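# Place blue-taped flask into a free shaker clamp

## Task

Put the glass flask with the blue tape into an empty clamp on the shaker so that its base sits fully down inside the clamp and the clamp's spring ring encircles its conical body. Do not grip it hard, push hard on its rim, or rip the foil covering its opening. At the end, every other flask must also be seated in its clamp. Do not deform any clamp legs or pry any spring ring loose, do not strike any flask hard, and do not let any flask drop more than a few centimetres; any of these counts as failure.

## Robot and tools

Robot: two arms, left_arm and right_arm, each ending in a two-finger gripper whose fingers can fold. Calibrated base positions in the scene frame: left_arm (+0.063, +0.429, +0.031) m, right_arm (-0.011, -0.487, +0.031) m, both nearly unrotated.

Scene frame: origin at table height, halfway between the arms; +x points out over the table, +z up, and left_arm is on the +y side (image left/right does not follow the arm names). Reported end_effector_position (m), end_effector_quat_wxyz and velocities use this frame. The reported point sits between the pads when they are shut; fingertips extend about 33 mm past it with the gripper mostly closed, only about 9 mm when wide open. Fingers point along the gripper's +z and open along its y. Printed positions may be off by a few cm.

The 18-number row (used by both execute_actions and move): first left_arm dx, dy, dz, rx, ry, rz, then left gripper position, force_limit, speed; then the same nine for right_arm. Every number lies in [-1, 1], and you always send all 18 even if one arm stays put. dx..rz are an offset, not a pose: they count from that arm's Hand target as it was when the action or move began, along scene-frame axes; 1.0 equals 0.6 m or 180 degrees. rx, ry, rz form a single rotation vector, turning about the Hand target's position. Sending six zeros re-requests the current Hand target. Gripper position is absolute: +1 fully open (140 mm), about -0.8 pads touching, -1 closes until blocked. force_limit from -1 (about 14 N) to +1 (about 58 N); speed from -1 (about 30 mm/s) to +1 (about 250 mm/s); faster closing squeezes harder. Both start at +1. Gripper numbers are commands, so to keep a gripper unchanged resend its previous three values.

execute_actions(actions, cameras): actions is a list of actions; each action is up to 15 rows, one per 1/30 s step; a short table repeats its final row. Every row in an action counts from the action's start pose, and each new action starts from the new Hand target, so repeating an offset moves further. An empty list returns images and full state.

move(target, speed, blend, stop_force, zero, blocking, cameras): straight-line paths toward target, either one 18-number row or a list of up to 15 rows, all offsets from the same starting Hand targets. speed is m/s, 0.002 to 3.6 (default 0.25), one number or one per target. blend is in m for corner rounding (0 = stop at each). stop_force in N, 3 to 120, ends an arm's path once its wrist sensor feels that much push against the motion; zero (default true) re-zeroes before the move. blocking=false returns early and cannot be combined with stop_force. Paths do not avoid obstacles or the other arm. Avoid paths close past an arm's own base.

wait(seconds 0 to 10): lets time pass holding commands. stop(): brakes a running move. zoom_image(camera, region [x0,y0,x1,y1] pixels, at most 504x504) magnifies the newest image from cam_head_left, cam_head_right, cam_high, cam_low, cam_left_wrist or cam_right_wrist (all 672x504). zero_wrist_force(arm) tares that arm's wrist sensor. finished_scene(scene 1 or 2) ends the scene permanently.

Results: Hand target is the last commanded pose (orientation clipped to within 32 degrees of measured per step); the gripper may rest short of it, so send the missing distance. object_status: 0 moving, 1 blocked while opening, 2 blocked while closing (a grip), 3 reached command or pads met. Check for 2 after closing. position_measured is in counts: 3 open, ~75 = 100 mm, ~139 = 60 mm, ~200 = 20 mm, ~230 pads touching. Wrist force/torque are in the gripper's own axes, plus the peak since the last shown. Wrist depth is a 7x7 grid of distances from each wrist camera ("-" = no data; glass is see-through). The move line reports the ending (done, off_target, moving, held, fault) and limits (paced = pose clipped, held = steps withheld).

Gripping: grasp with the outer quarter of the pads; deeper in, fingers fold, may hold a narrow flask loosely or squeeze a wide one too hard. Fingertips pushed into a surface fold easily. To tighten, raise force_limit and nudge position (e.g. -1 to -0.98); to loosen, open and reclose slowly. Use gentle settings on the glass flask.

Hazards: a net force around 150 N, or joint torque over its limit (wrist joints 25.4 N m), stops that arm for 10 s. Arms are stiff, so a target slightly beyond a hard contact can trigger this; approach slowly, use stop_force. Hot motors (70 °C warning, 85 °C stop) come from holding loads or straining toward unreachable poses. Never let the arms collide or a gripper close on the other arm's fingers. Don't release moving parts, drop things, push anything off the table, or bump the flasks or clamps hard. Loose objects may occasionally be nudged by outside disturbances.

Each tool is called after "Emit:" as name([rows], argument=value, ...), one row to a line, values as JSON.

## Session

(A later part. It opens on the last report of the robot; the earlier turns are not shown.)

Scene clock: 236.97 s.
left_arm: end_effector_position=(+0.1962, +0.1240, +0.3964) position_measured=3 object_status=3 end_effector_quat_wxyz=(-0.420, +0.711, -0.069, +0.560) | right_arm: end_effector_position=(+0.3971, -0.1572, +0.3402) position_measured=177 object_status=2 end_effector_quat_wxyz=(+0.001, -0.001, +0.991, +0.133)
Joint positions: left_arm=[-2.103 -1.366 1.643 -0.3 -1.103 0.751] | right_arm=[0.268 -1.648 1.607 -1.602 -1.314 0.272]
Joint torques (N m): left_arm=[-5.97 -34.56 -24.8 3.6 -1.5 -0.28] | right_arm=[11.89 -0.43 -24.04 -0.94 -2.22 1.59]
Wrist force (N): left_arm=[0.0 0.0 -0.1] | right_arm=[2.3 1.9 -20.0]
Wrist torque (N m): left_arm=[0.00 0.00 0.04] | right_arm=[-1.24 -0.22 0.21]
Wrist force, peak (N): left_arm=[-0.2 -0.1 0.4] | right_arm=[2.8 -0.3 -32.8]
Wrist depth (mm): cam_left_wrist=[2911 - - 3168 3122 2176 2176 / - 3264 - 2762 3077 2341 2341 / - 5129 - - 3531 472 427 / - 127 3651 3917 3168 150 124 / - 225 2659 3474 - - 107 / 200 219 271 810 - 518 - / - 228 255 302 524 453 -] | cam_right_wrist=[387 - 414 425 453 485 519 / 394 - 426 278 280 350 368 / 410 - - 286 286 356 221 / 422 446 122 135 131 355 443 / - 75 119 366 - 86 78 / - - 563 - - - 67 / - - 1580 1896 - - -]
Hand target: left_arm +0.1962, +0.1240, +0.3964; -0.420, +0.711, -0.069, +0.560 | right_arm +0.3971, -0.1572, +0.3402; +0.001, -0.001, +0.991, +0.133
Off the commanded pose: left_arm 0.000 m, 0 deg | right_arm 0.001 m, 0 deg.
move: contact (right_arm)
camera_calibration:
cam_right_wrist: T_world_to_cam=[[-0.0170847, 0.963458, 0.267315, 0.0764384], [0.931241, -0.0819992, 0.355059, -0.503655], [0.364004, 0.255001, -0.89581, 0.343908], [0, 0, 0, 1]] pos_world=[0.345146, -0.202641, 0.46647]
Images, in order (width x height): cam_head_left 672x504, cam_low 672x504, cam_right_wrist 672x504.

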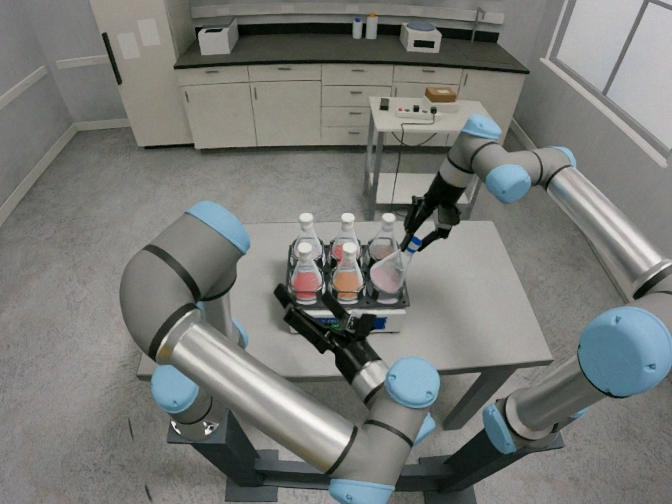

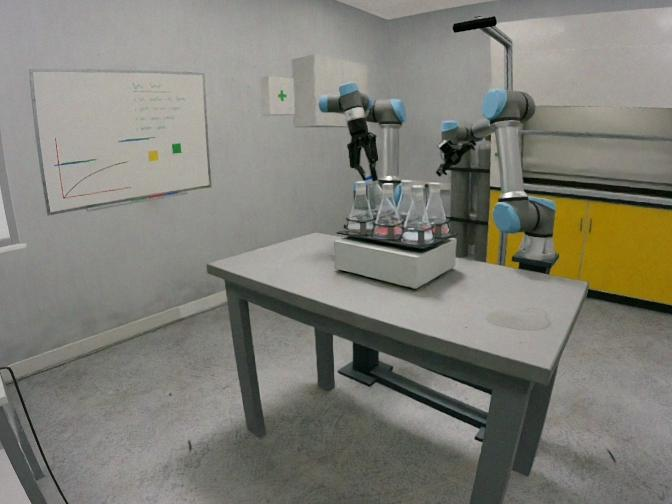

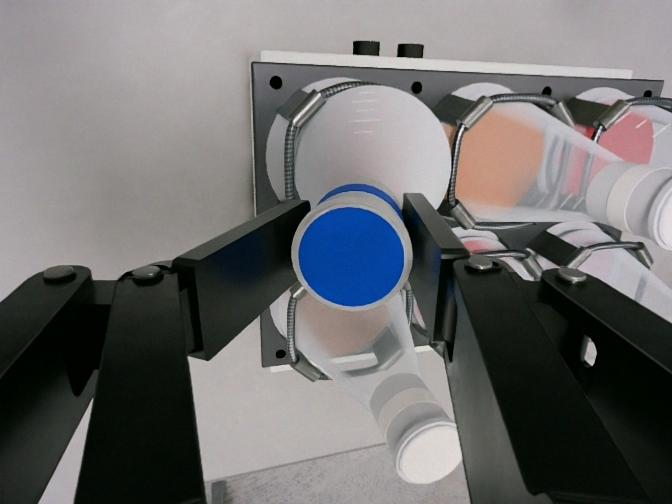

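Emit:
move([
  [0,0,0,0,0,0,1,1,1,0,0,0.07,0,0,0,-1,0,-1],
  [0,0,0,0,0,0,1,1,1,0,0.0853,0.07,-0.085,0,0,-1,0,-1],
], speed=0.05, cameras=["cam_right_wrist","cam_head_left","cam_low"])

Emit:
zoom_image(camera="cam_head_left", region=[340, 220, 430, 320])

Emit:
zoom_image(camera="cam_low", region=[340, 160, 430, 250])

Scene clock: 260.50 s.
left_arm: end_effector_position=(+0.1962, +0.1240, +0.3964) position_measured=3 object_status=3 end_effector_quat_wxyz=(-0.420, +0.711, -0.069, +0.560) | right_arm: end_effector_position=(+0.3970, -0.1059, +0.3821) position_measured=177 object_status=2 end_effector_quat_wxyz=(+0.000, -0.001, +1.000, +0.000) end_effector_velocity=(+0.000, +0.000, +0.000) end_effector_angular_velocity=(+0.004, +0.000, +0.002)
Joint positions: left_arm=[-2.103 -1.366 1.643 -0.3 -1.103 0.751] | right_arm=[0.515 -1.432 1.229 -1.368 -1.572 0.51]
Joint velocities: left_arm=[within noise] | right_arm=[-0.003 -0.003 0.005 -0.004 0.003 -0.005]
Joint torques (N m): left_arm=[-4.97 -34.19 -25.42 3.54 -1.48 -0.51] | right_arm=[-11.45 -46.65 -20.73 -4.52 1.25 -1.4]
Wrist force (N): left_arm=[-0.1 -0.2 0.0] | right_arm=[1.2 -0.6 4.3]
Wrist torque (N m): left_arm=[-0.05 0.02 0.04] | right_arm=[-0.10 -0.16 0.09]
Wrist force, peak (N): left_arm=[-0.4 0.0 -0.3] | right_arm=[2.3 2.0 -20.6]
Wrist depth (mm): cam_left_wrist=[- 4064 - 2727 3077 2367 2133 / 2693 3419 - 3122 2834 2420 2420 / 4064 - - - 3531 451 428 / - 127 - 3419 3590 149 124 / - 127 - 3590 816 626 106 / 200 220 270 2534 - 503 354 / - 229 256 301 527 451 -] | cam_right_wrist=[460 457 462 455 405 359 - / 470 486 490 274 344 336 343 / - 511 - 141 346 343 348 / 546 533 121 133 130 346 210 / - 80 115 392 - 86 76 / - - - 239 - - 67 / - - 1795 1782 - - -]
Hand target: left_arm +0.1962, +0.1240, +0.3964; -0.420, +0.711, -0.069, +0.560 | right_arm +0.3971, -0.1060, +0.3822; +0.000, -0.001, +1.000, +0.000
Off the commanded pose: left_arm 0.000 m, 0 deg | right_arm 0.000 m, 0 deg.
move: done
camera_calibration:
cam_right_wrist: T_world_to_cam=[[-0.0172737, 0.999845, 0.00341263, 0.120559], [0.931277, 0.0148466, 0.364009, -0.50751], [0.363902, 0.00946587, -0.931389, 0.356053], [0, 0, 0, 1]] pos_world=[0.345146, -0.116376, 0.515951]
Images, in order (width x height): cam_head_left 672x504, cam_low 672x504, cam_right_wrist 672x504.

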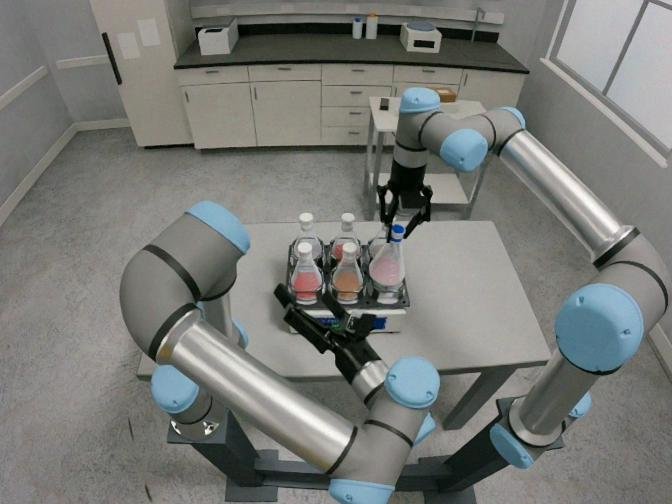

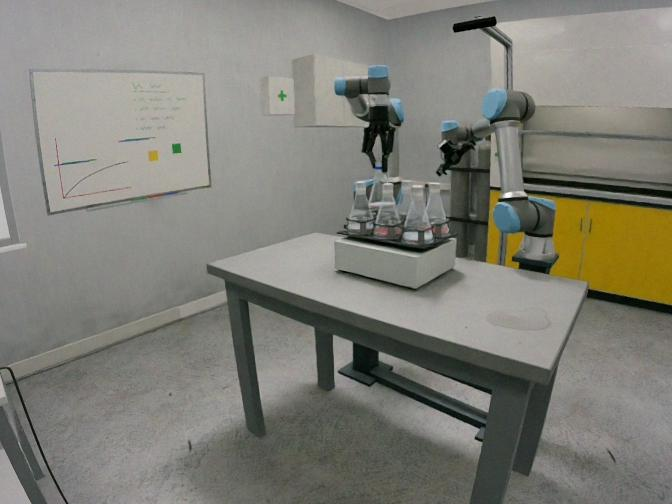

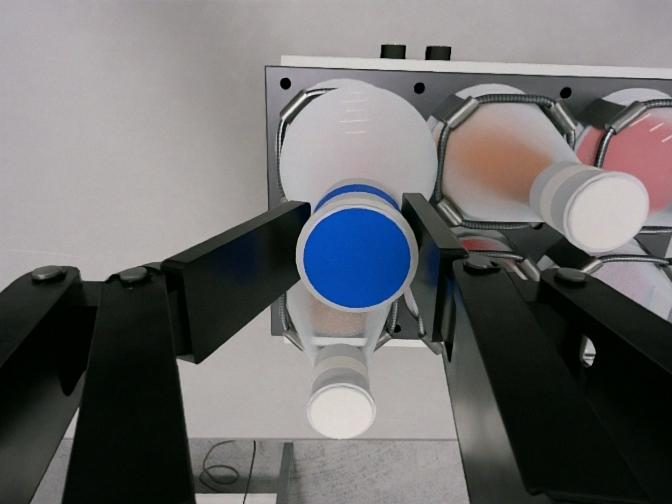

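Scaled by 5.040 from the camera's 672x504 image, which has a finer 960x720 frame.

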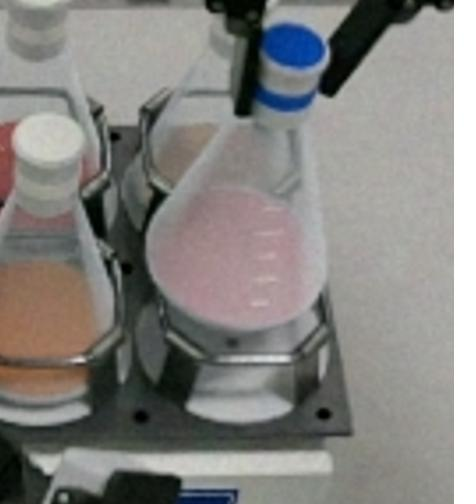

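Scaled by 5.600 from the camera's 672x504 image, which has a finer 960x720 frame.

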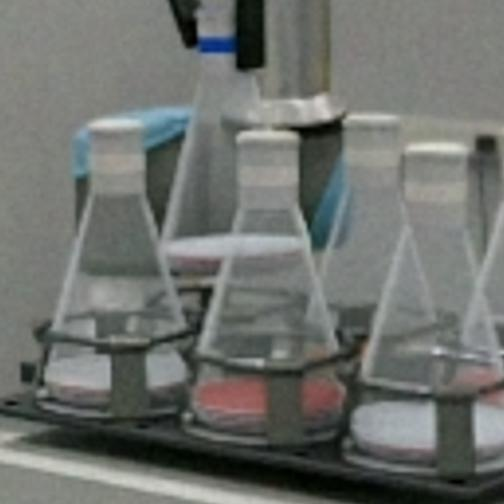

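Emit:
move(target=[0,0,0,0,0,0,1,1,1,0,-0.005,-0.05,0,0,0,-1,0,-1], speed=0.02, stop_force=4)

Emit:
move(target=[0,0,0,0,0,0,1,1,1,0,0,0,0,0,0,0.3,0,-1], cameras=["cam_right_wrist","cam_head_left","cam_high"])

Emit:
zoom_image(camera="cam_right_wrist", region=[180, 30, 500, 350])

Emit:
zoom_image(camera="cam_head_left", region=[340, 220, 430, 320])

Scene clock: 266.47 s.
left_arm: end_effector_position=(+0.1962, +0.1240, +0.3964) position_measured=3 object_status=3 end_effector_quat_wxyz=(-0.420, +0.711, -0.069, +0.560) | right_arm: end_effector_position=(+0.3971, -0.1083, +0.3593) position_measured=177 object_status=2 end_effector_quat_wxyz=(+0.000, -0.001, +1.000, +0.000)
Joint positions: left_arm=[-2.103 -1.366 1.643 -0.3 -1.103 0.751] | right_arm=[0.511 -1.446 1.304 -1.43 -1.572 0.506]
Joint torques (N m): left_arm=[-5.14 -33.56 -25.34 3.47 -1.5 -0.65] | right_arm=[9.16 -22.64 -26.19 -4.36 0.06 1.6]
Wrist force (N): left_arm=[0.0 0.0 -0.2] | right_arm=[1.1 -0.8 2.9]
Wrist torque (N m): left_arm=[-0.01 0.00 0.04] | right_arm=[-0.06 -0.20 0.16]
Wrist force, peak (N): left_arm=[0.2 -0.2 0.4] | right_arm=[0.6 -2.5 -9.1]
Wrist depth (mm): cam_left_wrist=[- 3989 - 2911 2992 2221 2091 / 3264 3531 3215 3264 3034 2534 2393 / - 3264 - 3590 3714 318 427 / - 127 3264 5009 3651 149 124 / - 214 2221 3419 621 623 107 / 200 219 270 2762 623 520 354 / - 228 256 303 520 451 -] | cam_right_wrist=[437 440 437 429 432 436 441 / 460 467 445 281 319 317 319 / - 466 488 147 286 324 196 / 519 109 121 133 130 329 180 / - 80 116 380 - 86 76 / - - 606 227 - - 67 / - - 1795 1769 - - -]
Hand target: left_arm +0.1962, +0.1240, +0.3964; -0.420, +0.711, -0.069, +0.560 | right_arm +0.3971, -0.1083, +0.3593; +0.000, -0.001, +1.000, +0.000 (not the last commanded pose)
Off the commanded pose: left_arm 0.000 m, 0 deg | right_arm 0.007 m, 0 deg.
move: contact (right_arm)

Scene clock: 268.53 s.
left_arm: end_effector_position=(+0.1962, +0.1240, +0.3964) position_measured=3 object_status=3 end_effector_quat_wxyz=(-0.420, +0.711, -0.069, +0.560) | right_arm: end_effector_position=(+0.3971, -0.1083, +0.3593) position_measured=91 object_status=0 end_effector_quat_wxyz=(+0.000, -0.001, +1.000, +0.000)
Joint positions: left_arm=[-2.103 -1.366 1.643 -0.3 -1.103 0.751] | right_arm=[0.511 -1.446 1.304 -1.43 -1.572 0.506]
Joint torques (N m): left_arm=[-6.79 -33.34 -25.32 3.57 -1.65 -0.65] | right_arm=[-0.06 -36.91 -18.63 -1.22 -1.31 1.2]
Wrist force (N): left_arm=[0.0 0.2 -0.1] | right_arm=[1.4 -0.5 1.8]
Wrist torque (N m): left_arm=[0.04 0.00 0.04] | right_arm=[-0.06 -0.20 0.15]
Wrist force, peak (N): left_arm=[-0.4 0.0 0.0] | right_arm=[1.1 -0.8 3.1]
Wrist depth (mm): cam_left_wrist=[- 3917 3714 2951 2872 2341 2154 / - - 2992 3917 2951 2316 2448 / 2798 - 3077 3531 3366 478 427 / - 127 3474 4896 3122 149 124 / - 127 - 3264 - 560 107 / 200 220 269 2727 628 514 351 / - 228 256 302 514 460 -] | cam_right_wrist=[437 440 440 436 430 432 434 / 464 462 463 277 324 318 323 / - 487 480 153 300 326 196 / - 104 140 135 344 127 180 / - 80 540 375 376 111 77 / - - 630 237 598 - 62 / - - 1743 1809 1809 - -]
Hand target: left_arm +0.1962, +0.1240, +0.3964; -0.420, +0.711, -0.069, +0.560 | right_arm +0.3971, -0.1083, +0.3593; +0.000, -0.001, +1.000, +0.000
Off the commanded pose: left_arm 0.000 m, 0 deg | right_arm 0.000 m, 0 deg.
move: done
camera_calibration:
cam_right_wrist: T_world_to_cam=[[-0.0171228, 0.999847, 0.00357591, 0.122904], [0.931246, 0.0146458, 0.364097, -0.499231], [0.363989, 0.00956442, -0.931354, 0.334804], [0, 0, 0, 1]] pos_world=[0.345146, -0.118776, 0.49315]
Images, in order (width x height): cam_head_left 672x504, cam_high 672x504, cam_right_wrist 672x504.

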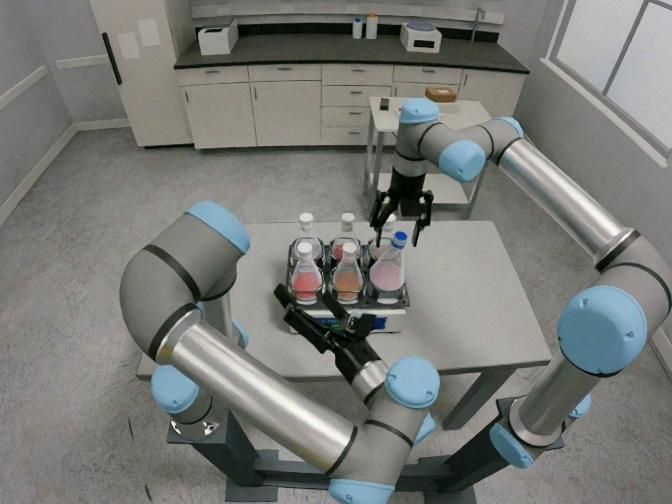

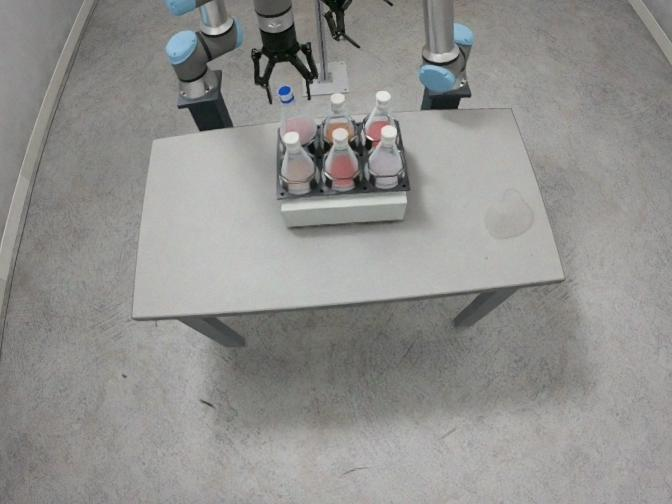

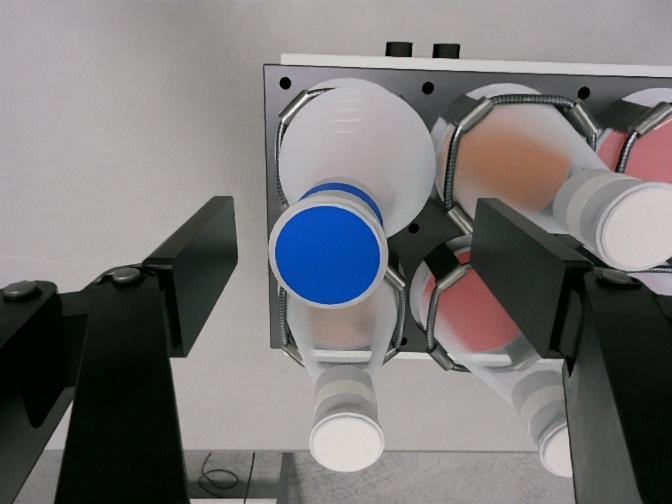

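Scaled by 1.575 from the camera's 672x504 image, which has a finer 960x720 frame.

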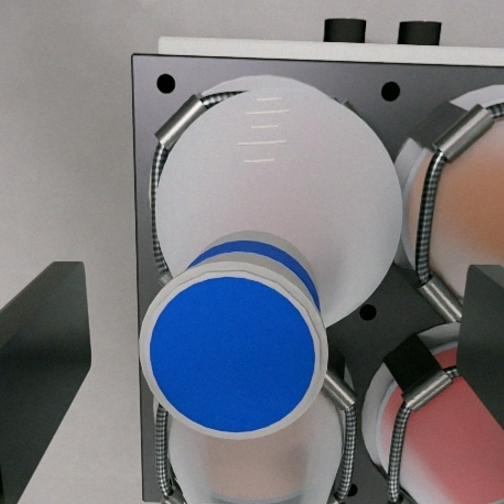

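Scaled by 5.040 from the camera's 672x504 image, which has a finer 960x720 frame.

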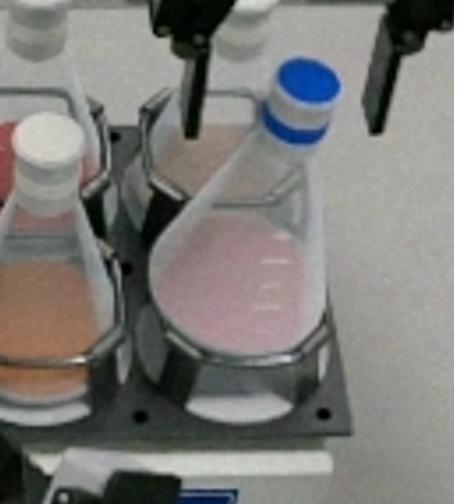

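Emit:
move([
  [0,0,0,0,0,0,1,1,1,0,0,-0.012,0,0,0,0.3,0,-1],
  [0,0,0,0,0,0,1,1,1,0,0,-0.012,0,0,0,-1,0,-1],
], cameras=["cam_right_wrist","cam_head_left","cam_high"])

Emit:
zoom_image(camera="cam_right_wrist", region=[180, 30, 500, 350])

Emit:
zoom_image(camera="cam_head_left", region=[340, 220, 430, 320])

Emit:
zoom_image(camera="cam_high", region=[260, 70, 350, 170])

Scene clock: 275.87 s.
left_arm: end_effector_position=(+0.1962, +0.1240, +0.3964) position_measured=3 object_status=3 end_effector_quat_wxyz=(-0.420, +0.711, -0.069, +0.560) | right_arm: end_effector_position=(+0.3971, -0.1083, +0.3521) position_measured=178 object_status=0 end_effector_quat_wxyz=(+0.000, -0.001, +1.000, +0.000)
Joint positions: left_arm=[-2.103 -1.366 1.643 -0.3 -1.103 0.751] | right_arm=[0.511 -1.448 1.326 -1.449 -1.572 0.506]
Joint torques (N m): left_arm=[-6.27 -35.12 -25.63 3.58 -1.52 -0.91] | right_arm=[-8.06 -28.64 -34.1 -1.95 -0.03 0.36]
Wrist force (N): left_arm=[-0.1 0.0 0.0] | right_arm=[1.3 0.1 3.4]
Wrist torque (N m): left_arm=[-0.01 0.02 0.04] | right_arm=[-0.11 -0.19 0.15]
Wrist force, peak (N): left_arm=[-0.1 -0.3 0.3] | right_arm=[1.3 0.1 3.7]
Wrist depth (mm): cam_left_wrist=[3314 2798 4142 2834 2911 2420 2112 / 3034 3531 - 2951 2872 2393 2341 / - - 3989 - 3419 452 430 / - 127 2176 4308 3847 149 124 / - 127 3034 3590 - 623 107 / 200 219 273 778 641 483 353 / - 228 255 300 527 453 -] | cam_right_wrist=[436 432 422 427 429 429 429 / 447 458 449 271 282 309 314 / 469 - - 141 313 322 287 / 517 505 105 126 124 333 174 / - 81 76 370 117 81 77 / - 74 - 234 - - 68 / - - - 213 - - -]
Hand target: left_arm +0.1962, +0.1240, +0.3964; -0.420, +0.711, -0.069, +0.560 | right_arm +0.3971, -0.1083, +0.3521; +0.000, -0.001, +1.000, +0.000
Off the commanded pose: left_arm 0.000 m, 0 deg | right_arm 0.000 m, 0 deg.
move: done
camera_calibration:
cam_right_wrist: T_world_to_cam=[[-0.0171223, 0.999847, 0.00357431, 0.12293], [0.931212, 0.014645, 0.364184, -0.49664], [0.364076, 0.00956411, -0.93132, 0.328052], [0, 0, 0, 1]] pos_world=[0.345146, -0.118776, 0.48595]
Images, in order (width x height): cam_head_left 672x504, cam_high 672x504, cam_right_wrist 672x504.

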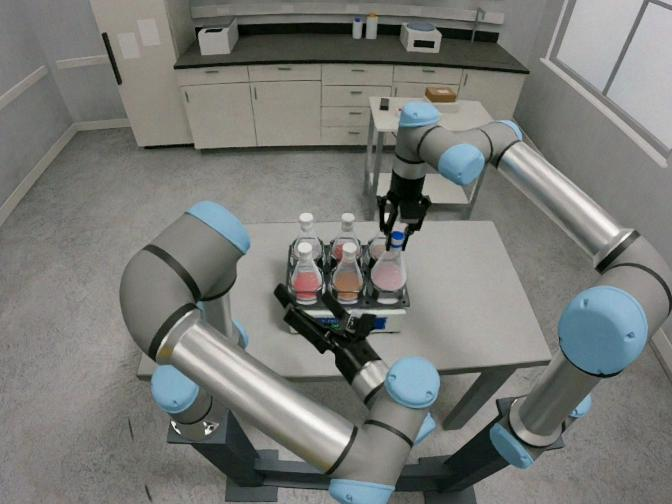

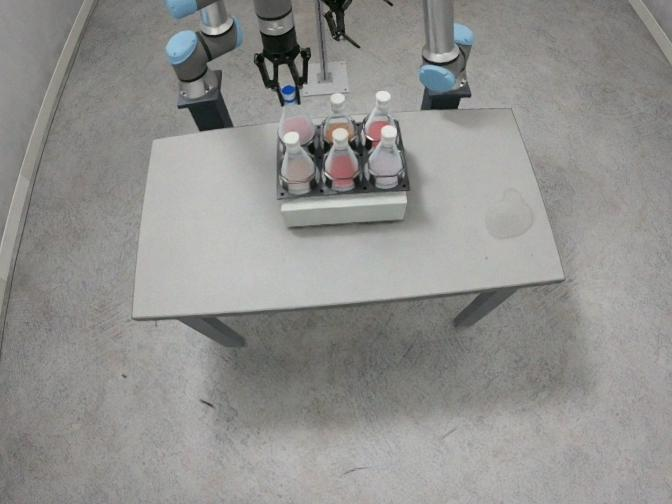

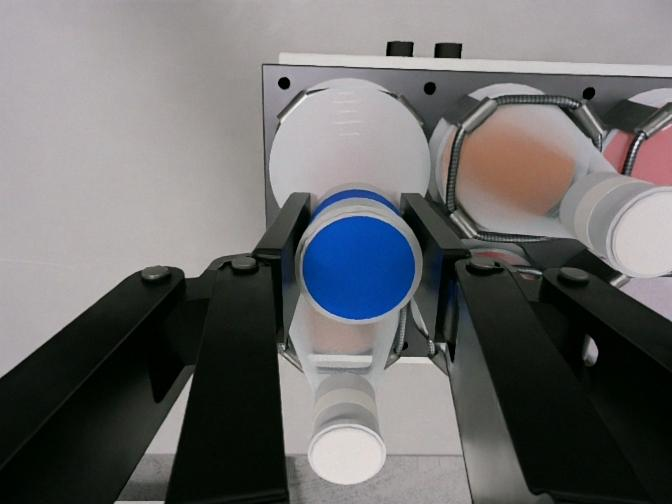

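Scaled by 1.575 from the camera's 672x504 image, which has a finer 960x720 frame.

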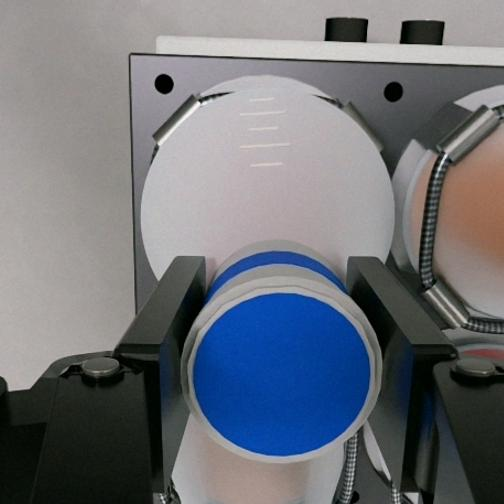

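Scaled by 5.040 from the camera's 672x504 image, which has a finer 960x720 frame.

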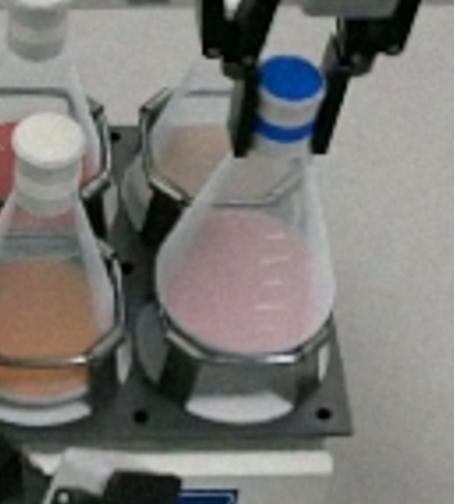

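Scaled by 5.040 from the camera's 672x504 image, which has a finer 960x720 frame.

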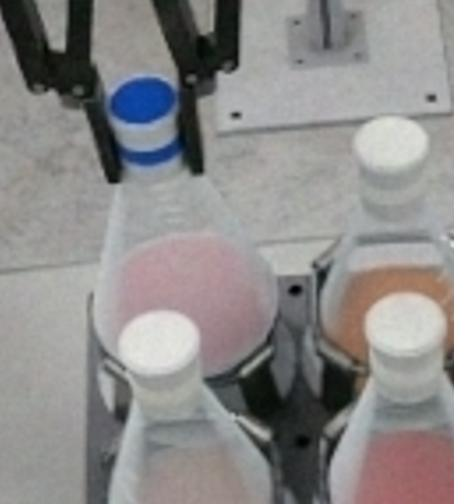

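Emit:
move(target=[0,0,0,0,0,0,1,1,1,0,0.001,-0.085,0,0,0,-1,0,-1], speed=0.01, stop_force=36, cameras=["cam_right_wrist","cam_head_left","cam_low"])

Emit:
zoom_image(camera="cam_head_left", region=[340, 220, 430, 320])

Emit:
zoom_image(camera="cam_low", region=[340, 160, 430, 250])

Scene clock: 280.27 s.
left_arm: end_effector_position=(+0.1962, +0.1240, +0.3964) position_measured=3 object_status=3 end_effector_quat_wxyz=(-0.420, +0.711, -0.069, +0.560) | right_arm: end_effector_position=(+0.3971, -0.1082, +0.3479) position_measured=178 object_status=2 end_effector_quat_wxyz=(+0.001, -0.001, +1.000, +0.000)
Joint positions: left_arm=[-2.103 -1.366 1.643 -0.3 -1.103 0.751] | right_arm=[0.511 -1.45 1.338 -1.46 -1.572 0.506]
Joint torques (N m): left_arm=[-5.83 -34.41 -24.5 3.5 -1.71 -0.98] | right_arm=[1 -9.5 -24.46 -0.04 0.05 -1.24]
Wrist force (N): left_arm=[0.0 -0.1 0.1] | right_arm=[1.7 1.4 -19.8]
Wrist torque (N m): left_arm=[-0.02 -0.01 0.04] | right_arm=[-0.23 -0.17 0.12]
Wrist force, peak (N): left_arm=[-0.4 -0.3 -0.3] | right_arm=[4.2 -0.6 -37.1]
Wrist depth (mm): cam_left_wrist=[2798 - - 2872 2762 2292 2091 / 2992 4142 - 3034 2951 2267 2267 / 3122 - 3215 6528 3314 482 427 / - 127 3419 4583 1072 149 124 / - 127 3034 3474 795 621 106 / 199 219 274 819 647 519 349 / - 229 255 301 543 467 -] | cam_right_wrist=[432 429 420 - 421 428 425 / 450 445 457 263 276 300 315 / 473 490 477 140 292 316 283 / - 502 106 125 123 307 171 / - 81 76 368 117 87 77 / - 74 64 238 - - 68 / - - - 208 - - -]
Hand target: left_arm +0.1962, +0.1240, +0.3964; -0.420, +0.711, -0.069, +0.560 | right_arm +0.3971, -0.1082, +0.3479; +0.001, -0.001, +1.000, +0.000 (not the last commanded pose)
Off the commanded pose: left_arm 0.000 m, 0 deg | right_arm 0.047 m, 0 deg.
move: contact (right_arm)
camera_calibration:
cam_right_wrist: T_world_to_cam=[[-0.0170101, 0.999848, 0.00382699, 0.122786], [0.931086, 0.014445, 0.364514, -0.495212], [0.364403, 0.00976365, -0.93119, 0.323895], [0, 0, 0, 1]] pos_world=[0.345145, -0.118776, 0.481649]
Images, in order (width x height): cam_head_left 672x504, cam_low 672x504, cam_right_wrist 672x504.

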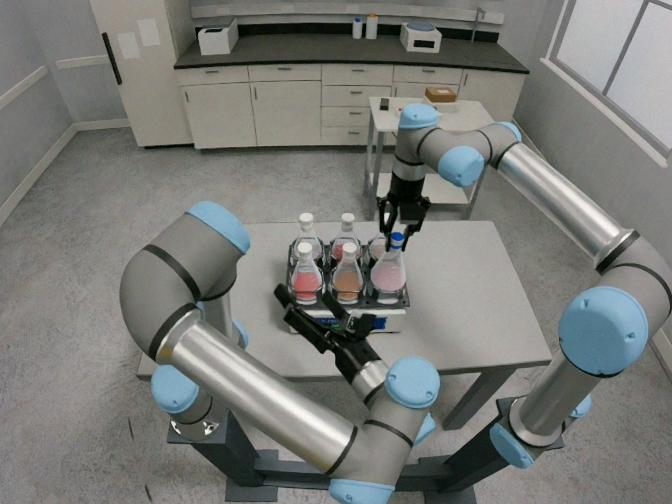

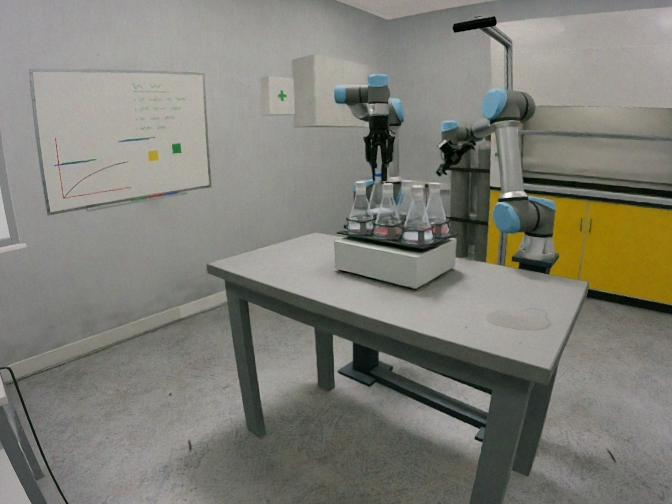

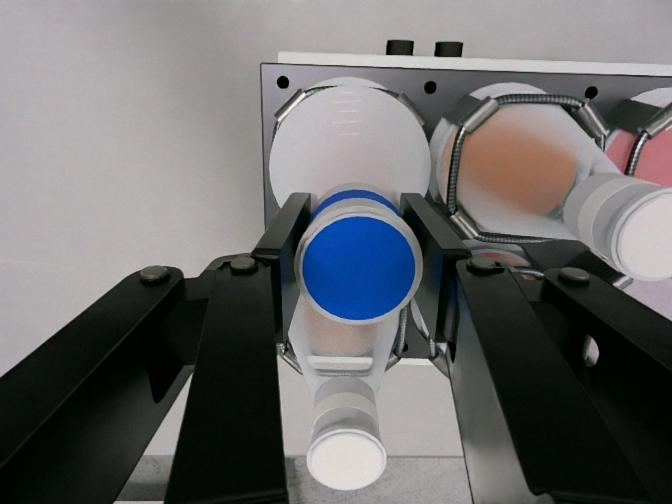

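Scaled by 5.040 from the camera's 672x504 image, which has a finer 960x720 frame.

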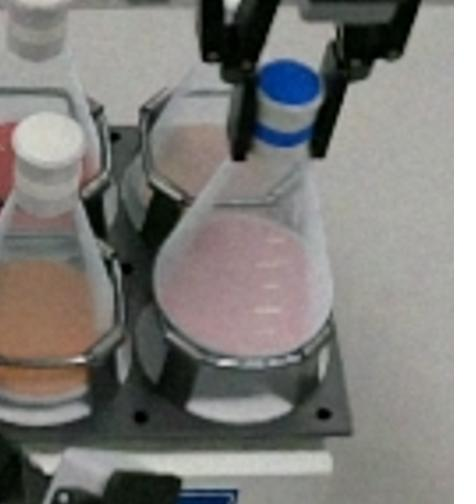

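Scaled by 5.600 from the camera's 672x504 image, which has a finer 960x720 frame.

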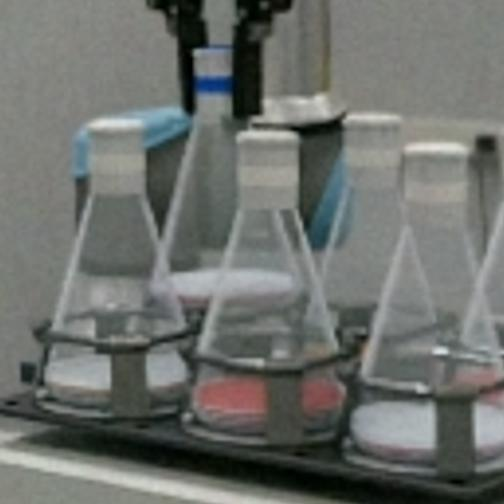

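Emit:
move([
  [0,0,0,0,0,0,1,1,1,-0.0015,0.0025,0.008,0,0,0,-1,0,-1],
  [0,0,0,0,0,0,1,1,1,-0.0015,0.0025,-0.08,0,0,0,-1,0,-1],
], speed=0.01, stop_force=48, cameras=["cam_right_wrist","cam_head_left","cam_low"])

Emit:
zoom_image(camera="cam_right_wrist", region=[180, 30, 500, 350])

Emit:
zoom_image(camera="cam_head_left", region=[340, 220, 430, 320])

Emit:
zoom_image(camera="cam_low", region=[340, 160, 430, 250])

Scene clock: 291.07 s.
left_arm: end_effector_position=(+0.1962, +0.1240, +0.3964) position_measured=3 object_status=3 end_effector_quat_wxyz=(-0.420, +0.711, -0.069, +0.560) | right_arm: end_effector_position=(+0.3963, -0.1067, +0.3451) position_measured=178 object_status=2 end_effector_quat_wxyz=(+0.001, -0.001, +1.000, +0.000)
Joint positions: left_arm=[-2.103 -1.366 1.643 -0.3 -1.103 0.751] | right_arm=[0.515 -1.45 1.346 -1.468 -1.572 0.509]
Joint torques (N m): left_arm=[-5.62 -34.76 -25.31 3.4 -1.4 -1.12] | right_arm=[0.27 10.95 -6.03 4.73 2.87 -0.35]
Wrist force (N): left_arm=[0.1 0.0 0.0] | right_arm=[-2.6 -5.1 -54.2]
Wrist torque (N m): left_arm=[-0.01 -0.02 0.03] | right_arm=[-0.11 -0.24 0.00]
Wrist force, peak (N): left_arm=[0.2 -0.4 -0.2] | right_arm=[-0.3 -7.8 -71.7]
Wrist depth (mm): cam_left_wrist=[- 3989 - 2911 2872 2420 2032 / - - - 3264 2834 2564 2244 / 2032 - - - 3314 449 427 / - 127 - 4396 3314 149 124 / - 127 3474 3366 786 - 107 / 200 219 273 2911 647 544 351 / - 229 256 303 503 451 -] | cam_right_wrist=[426 424 420 419 421 425 429 / 440 451 447 266 310 302 312 / - 476 468 142 308 313 194 / 510 503 106 125 123 303 169 / - 84 76 363 129 87 77 / - 75 - 239 - - 68 / - - - 206 - - -]
Hand target: left_arm +0.1962, +0.1240, +0.3964; -0.420, +0.711, -0.069, +0.560 | right_arm +0.3963, -0.1067, +0.3450; +0.001, -0.001, +1.000, +0.000 (not the last commanded pose)
Off the commanded pose: left_arm 0.000 m, 0 deg | right_arm 0.045 m, 0 deg.
move: contact (right_arm); path passed 1 of 2 targets
camera_calibration:
cam_right_wrist: T_world_to_cam=[[-0.0171195, 0.999845, 0.00409615, 0.12119], [0.930854, 0.0144425, 0.365106, -0.493578], [0.36499, 0.0100634, -0.930957, 0.321321], [0, 0, 0, 1]] pos_world=[0.344244, -0.117277, 0.478848]
Images, in order (width x height): cam_head_left 672x504, cam_low 672x504, cam_right_wrist 672x504.

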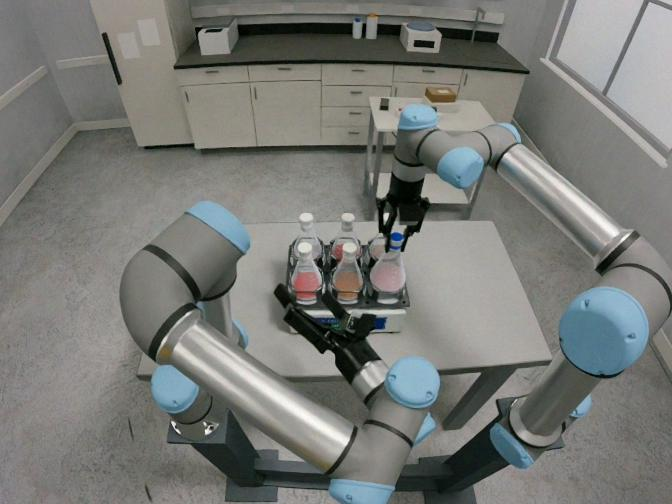

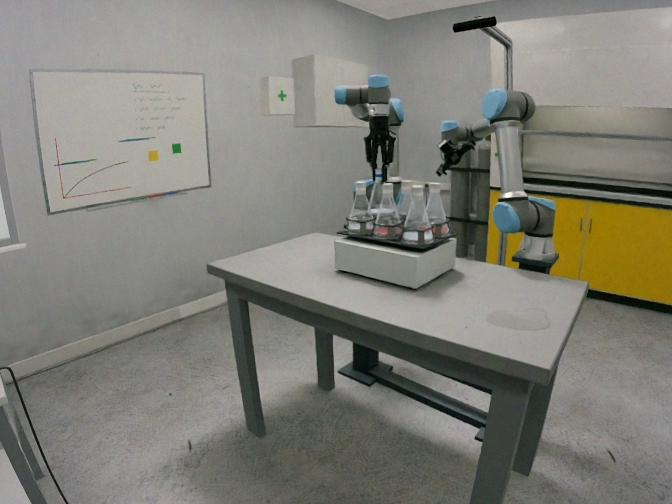

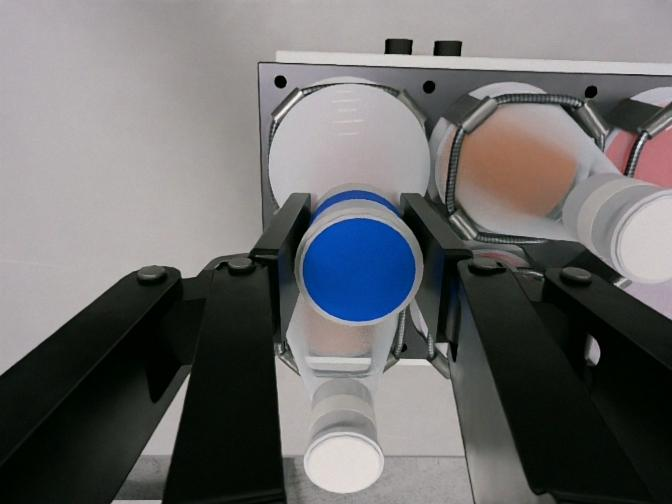

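Scaled by 1.575 from the camera's 672x504 image, which has a finer 960x720 frame.

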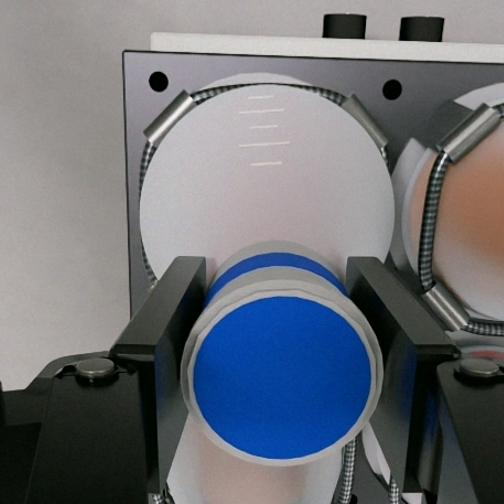

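Scaled by 5.040 from the camera's 672x504 image, which has a finer 960x720 frame.

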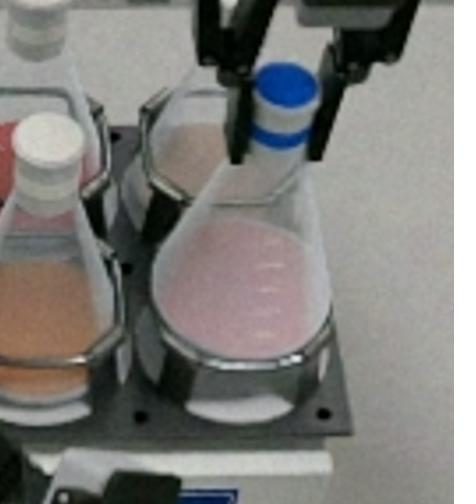

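Scaled by 5.600 from the camera's 672x504 image, which has a finer 960x720 frame.

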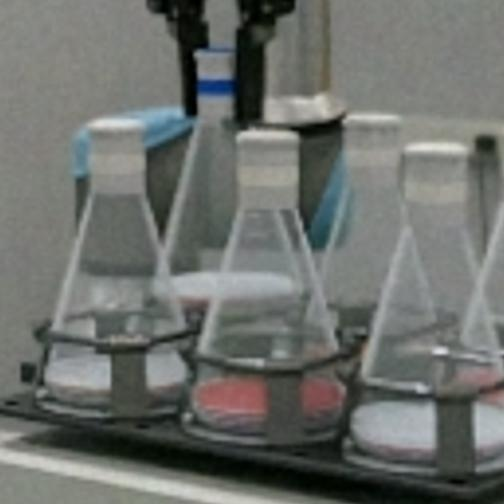

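Emit:
move([
  [0,0,0,0,0,0,1,1,1,0,-0.0213,-0.002,0.0222,0,0,-1,0,-1],
  [0,0,0,0,0,0,1,1,1,0,0,-0.004,0,0,0,-1,0,-1],
  [0,0,0,0,0,0,1,1,1,0,0.0213,-0.006,-0.0222,0,0,-1,0,-1],
  [0,0,0,0,0,0,1,1,1,0,0,-0.006,0,0,0,-1,0,-1],
], speed=0.02, stop_force=22, cameras=["cam_right_wrist","cam_head_left"])

Emit:
zoom_image(camera="cam_right_wrist", region=[180, 30, 500, 350])

Emit:
zoom_image(camera="cam_head_left", region=[340, 220, 430, 320])

Scene clock: 304.13 s.
left_arm: end_effector_position=(+0.1962, +0.1240, +0.3964) position_measured=3 object_status=3 end_effector_quat_wxyz=(-0.420, +0.711, -0.069, +0.560) | right_arm: end_effector_position=(+0.3963, -0.1067, +0.3414) position_measured=178 object_status=2 end_effector_quat_wxyz=(+0.001, -0.001, +1.000, +0.000)
Joint positions: left_arm=[-2.103 -1.366 1.643 -0.3 -1.103 0.751] | right_arm=[0.515 -1.451 1.356 -1.477 -1.572 0.509]
Joint torques (N m): left_arm=[-6.36 -34.14 -25.35 3.36 -1.69 -1.45] | right_arm=[8.45 -0.29 -14.95 3.36 -3.44 1.81]
Wrist force (N): left_arm=[0.0 -0.1 0.2] | right_arm=[1.3 6.9 -35.0]
Wrist torque (N m): left_arm=[-0.03 -0.01 0.04] | right_arm=[-0.56 -0.20 0.29]
Wrist force, peak (N): left_arm=[0.1 -0.4 -0.1] | right_arm=[-1.5 -25.2 -76.7]
Wrist depth (mm): cam_left_wrist=[- - - 2693 2951 2341 2112 / 2992 - - 3314 2951 2393 2420 / 3034 - - 3779 3419 474 427 / - 127 5523 4308 2992 149 124 / - 127 3122 3651 756 630 106 / 200 219 273 780 667 - 354 / - 228 255 300 544 441 -] | cam_right_wrist=[425 419 422 412 415 414 418 / - 440 444 267 278 297 303 / 473 475 283 275 281 308 279 / 498 495 107 124 124 295 163 / - 86 80 366 127 81 81 / - 76 - 343 - - 71 / - - - 200 - - -]
Hand target: left_arm +0.1962, +0.1240, +0.3964; -0.420, +0.711, -0.069, +0.560 | right_arm +0.3963, -0.1067, +0.3414; +0.001, -0.001, +1.000, +0.000
Off the commanded pose: left_arm 0.000 m, 0 deg | right_arm 0.000 m, 0 deg.
move: done
camera_calibration:
cam_right_wrist: T_world_to_cam=[[-0.0170825, 0.999846, 0.00400474, 0.121236], [0.930902, 0.0144427, 0.364984, -0.492186], [0.36487, 0.00996286, -0.931005, 0.31793], [0, 0, 0, 1]] pos_world=[0.344244, -0.117277, 0.475149]
Images, in order (width x height): cam_head_left 672x504, cam_right_wrist 672x504.

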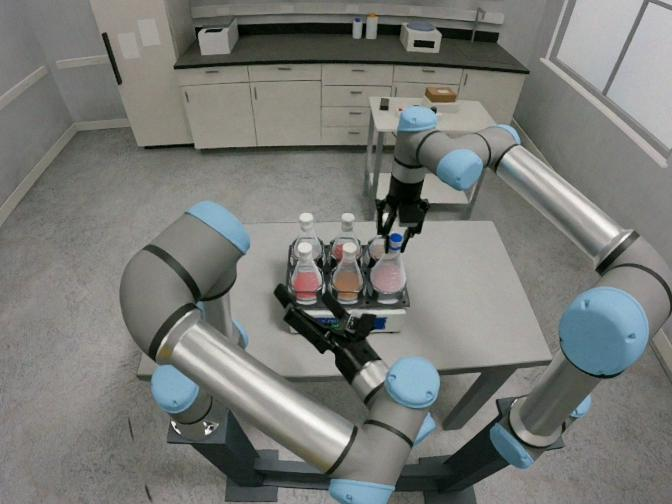

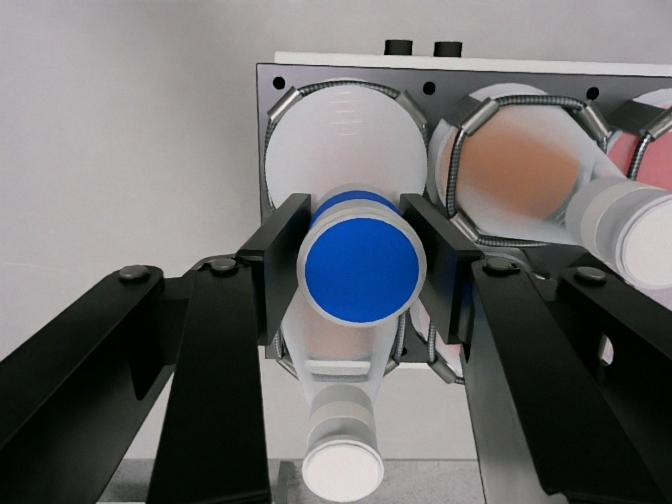

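Scaled by 1.575 from the camera's 672x504 image, which has a finer 960x720 frame.

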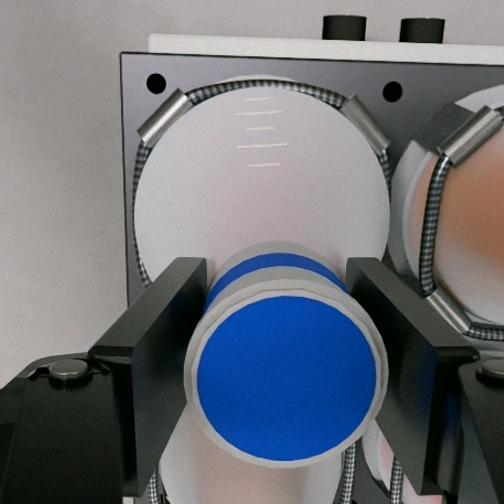

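Scaled by 5.040 from the camera's 672x504 image, which has a finer 960x720 frame.

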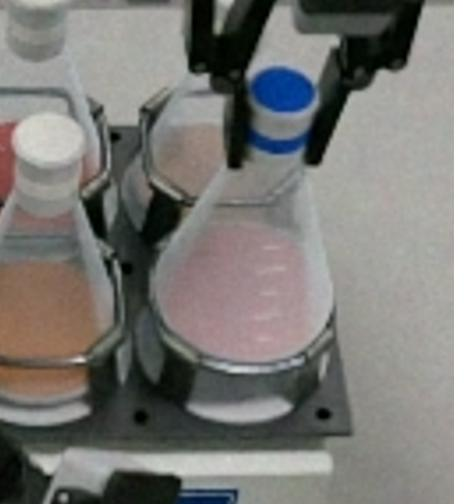

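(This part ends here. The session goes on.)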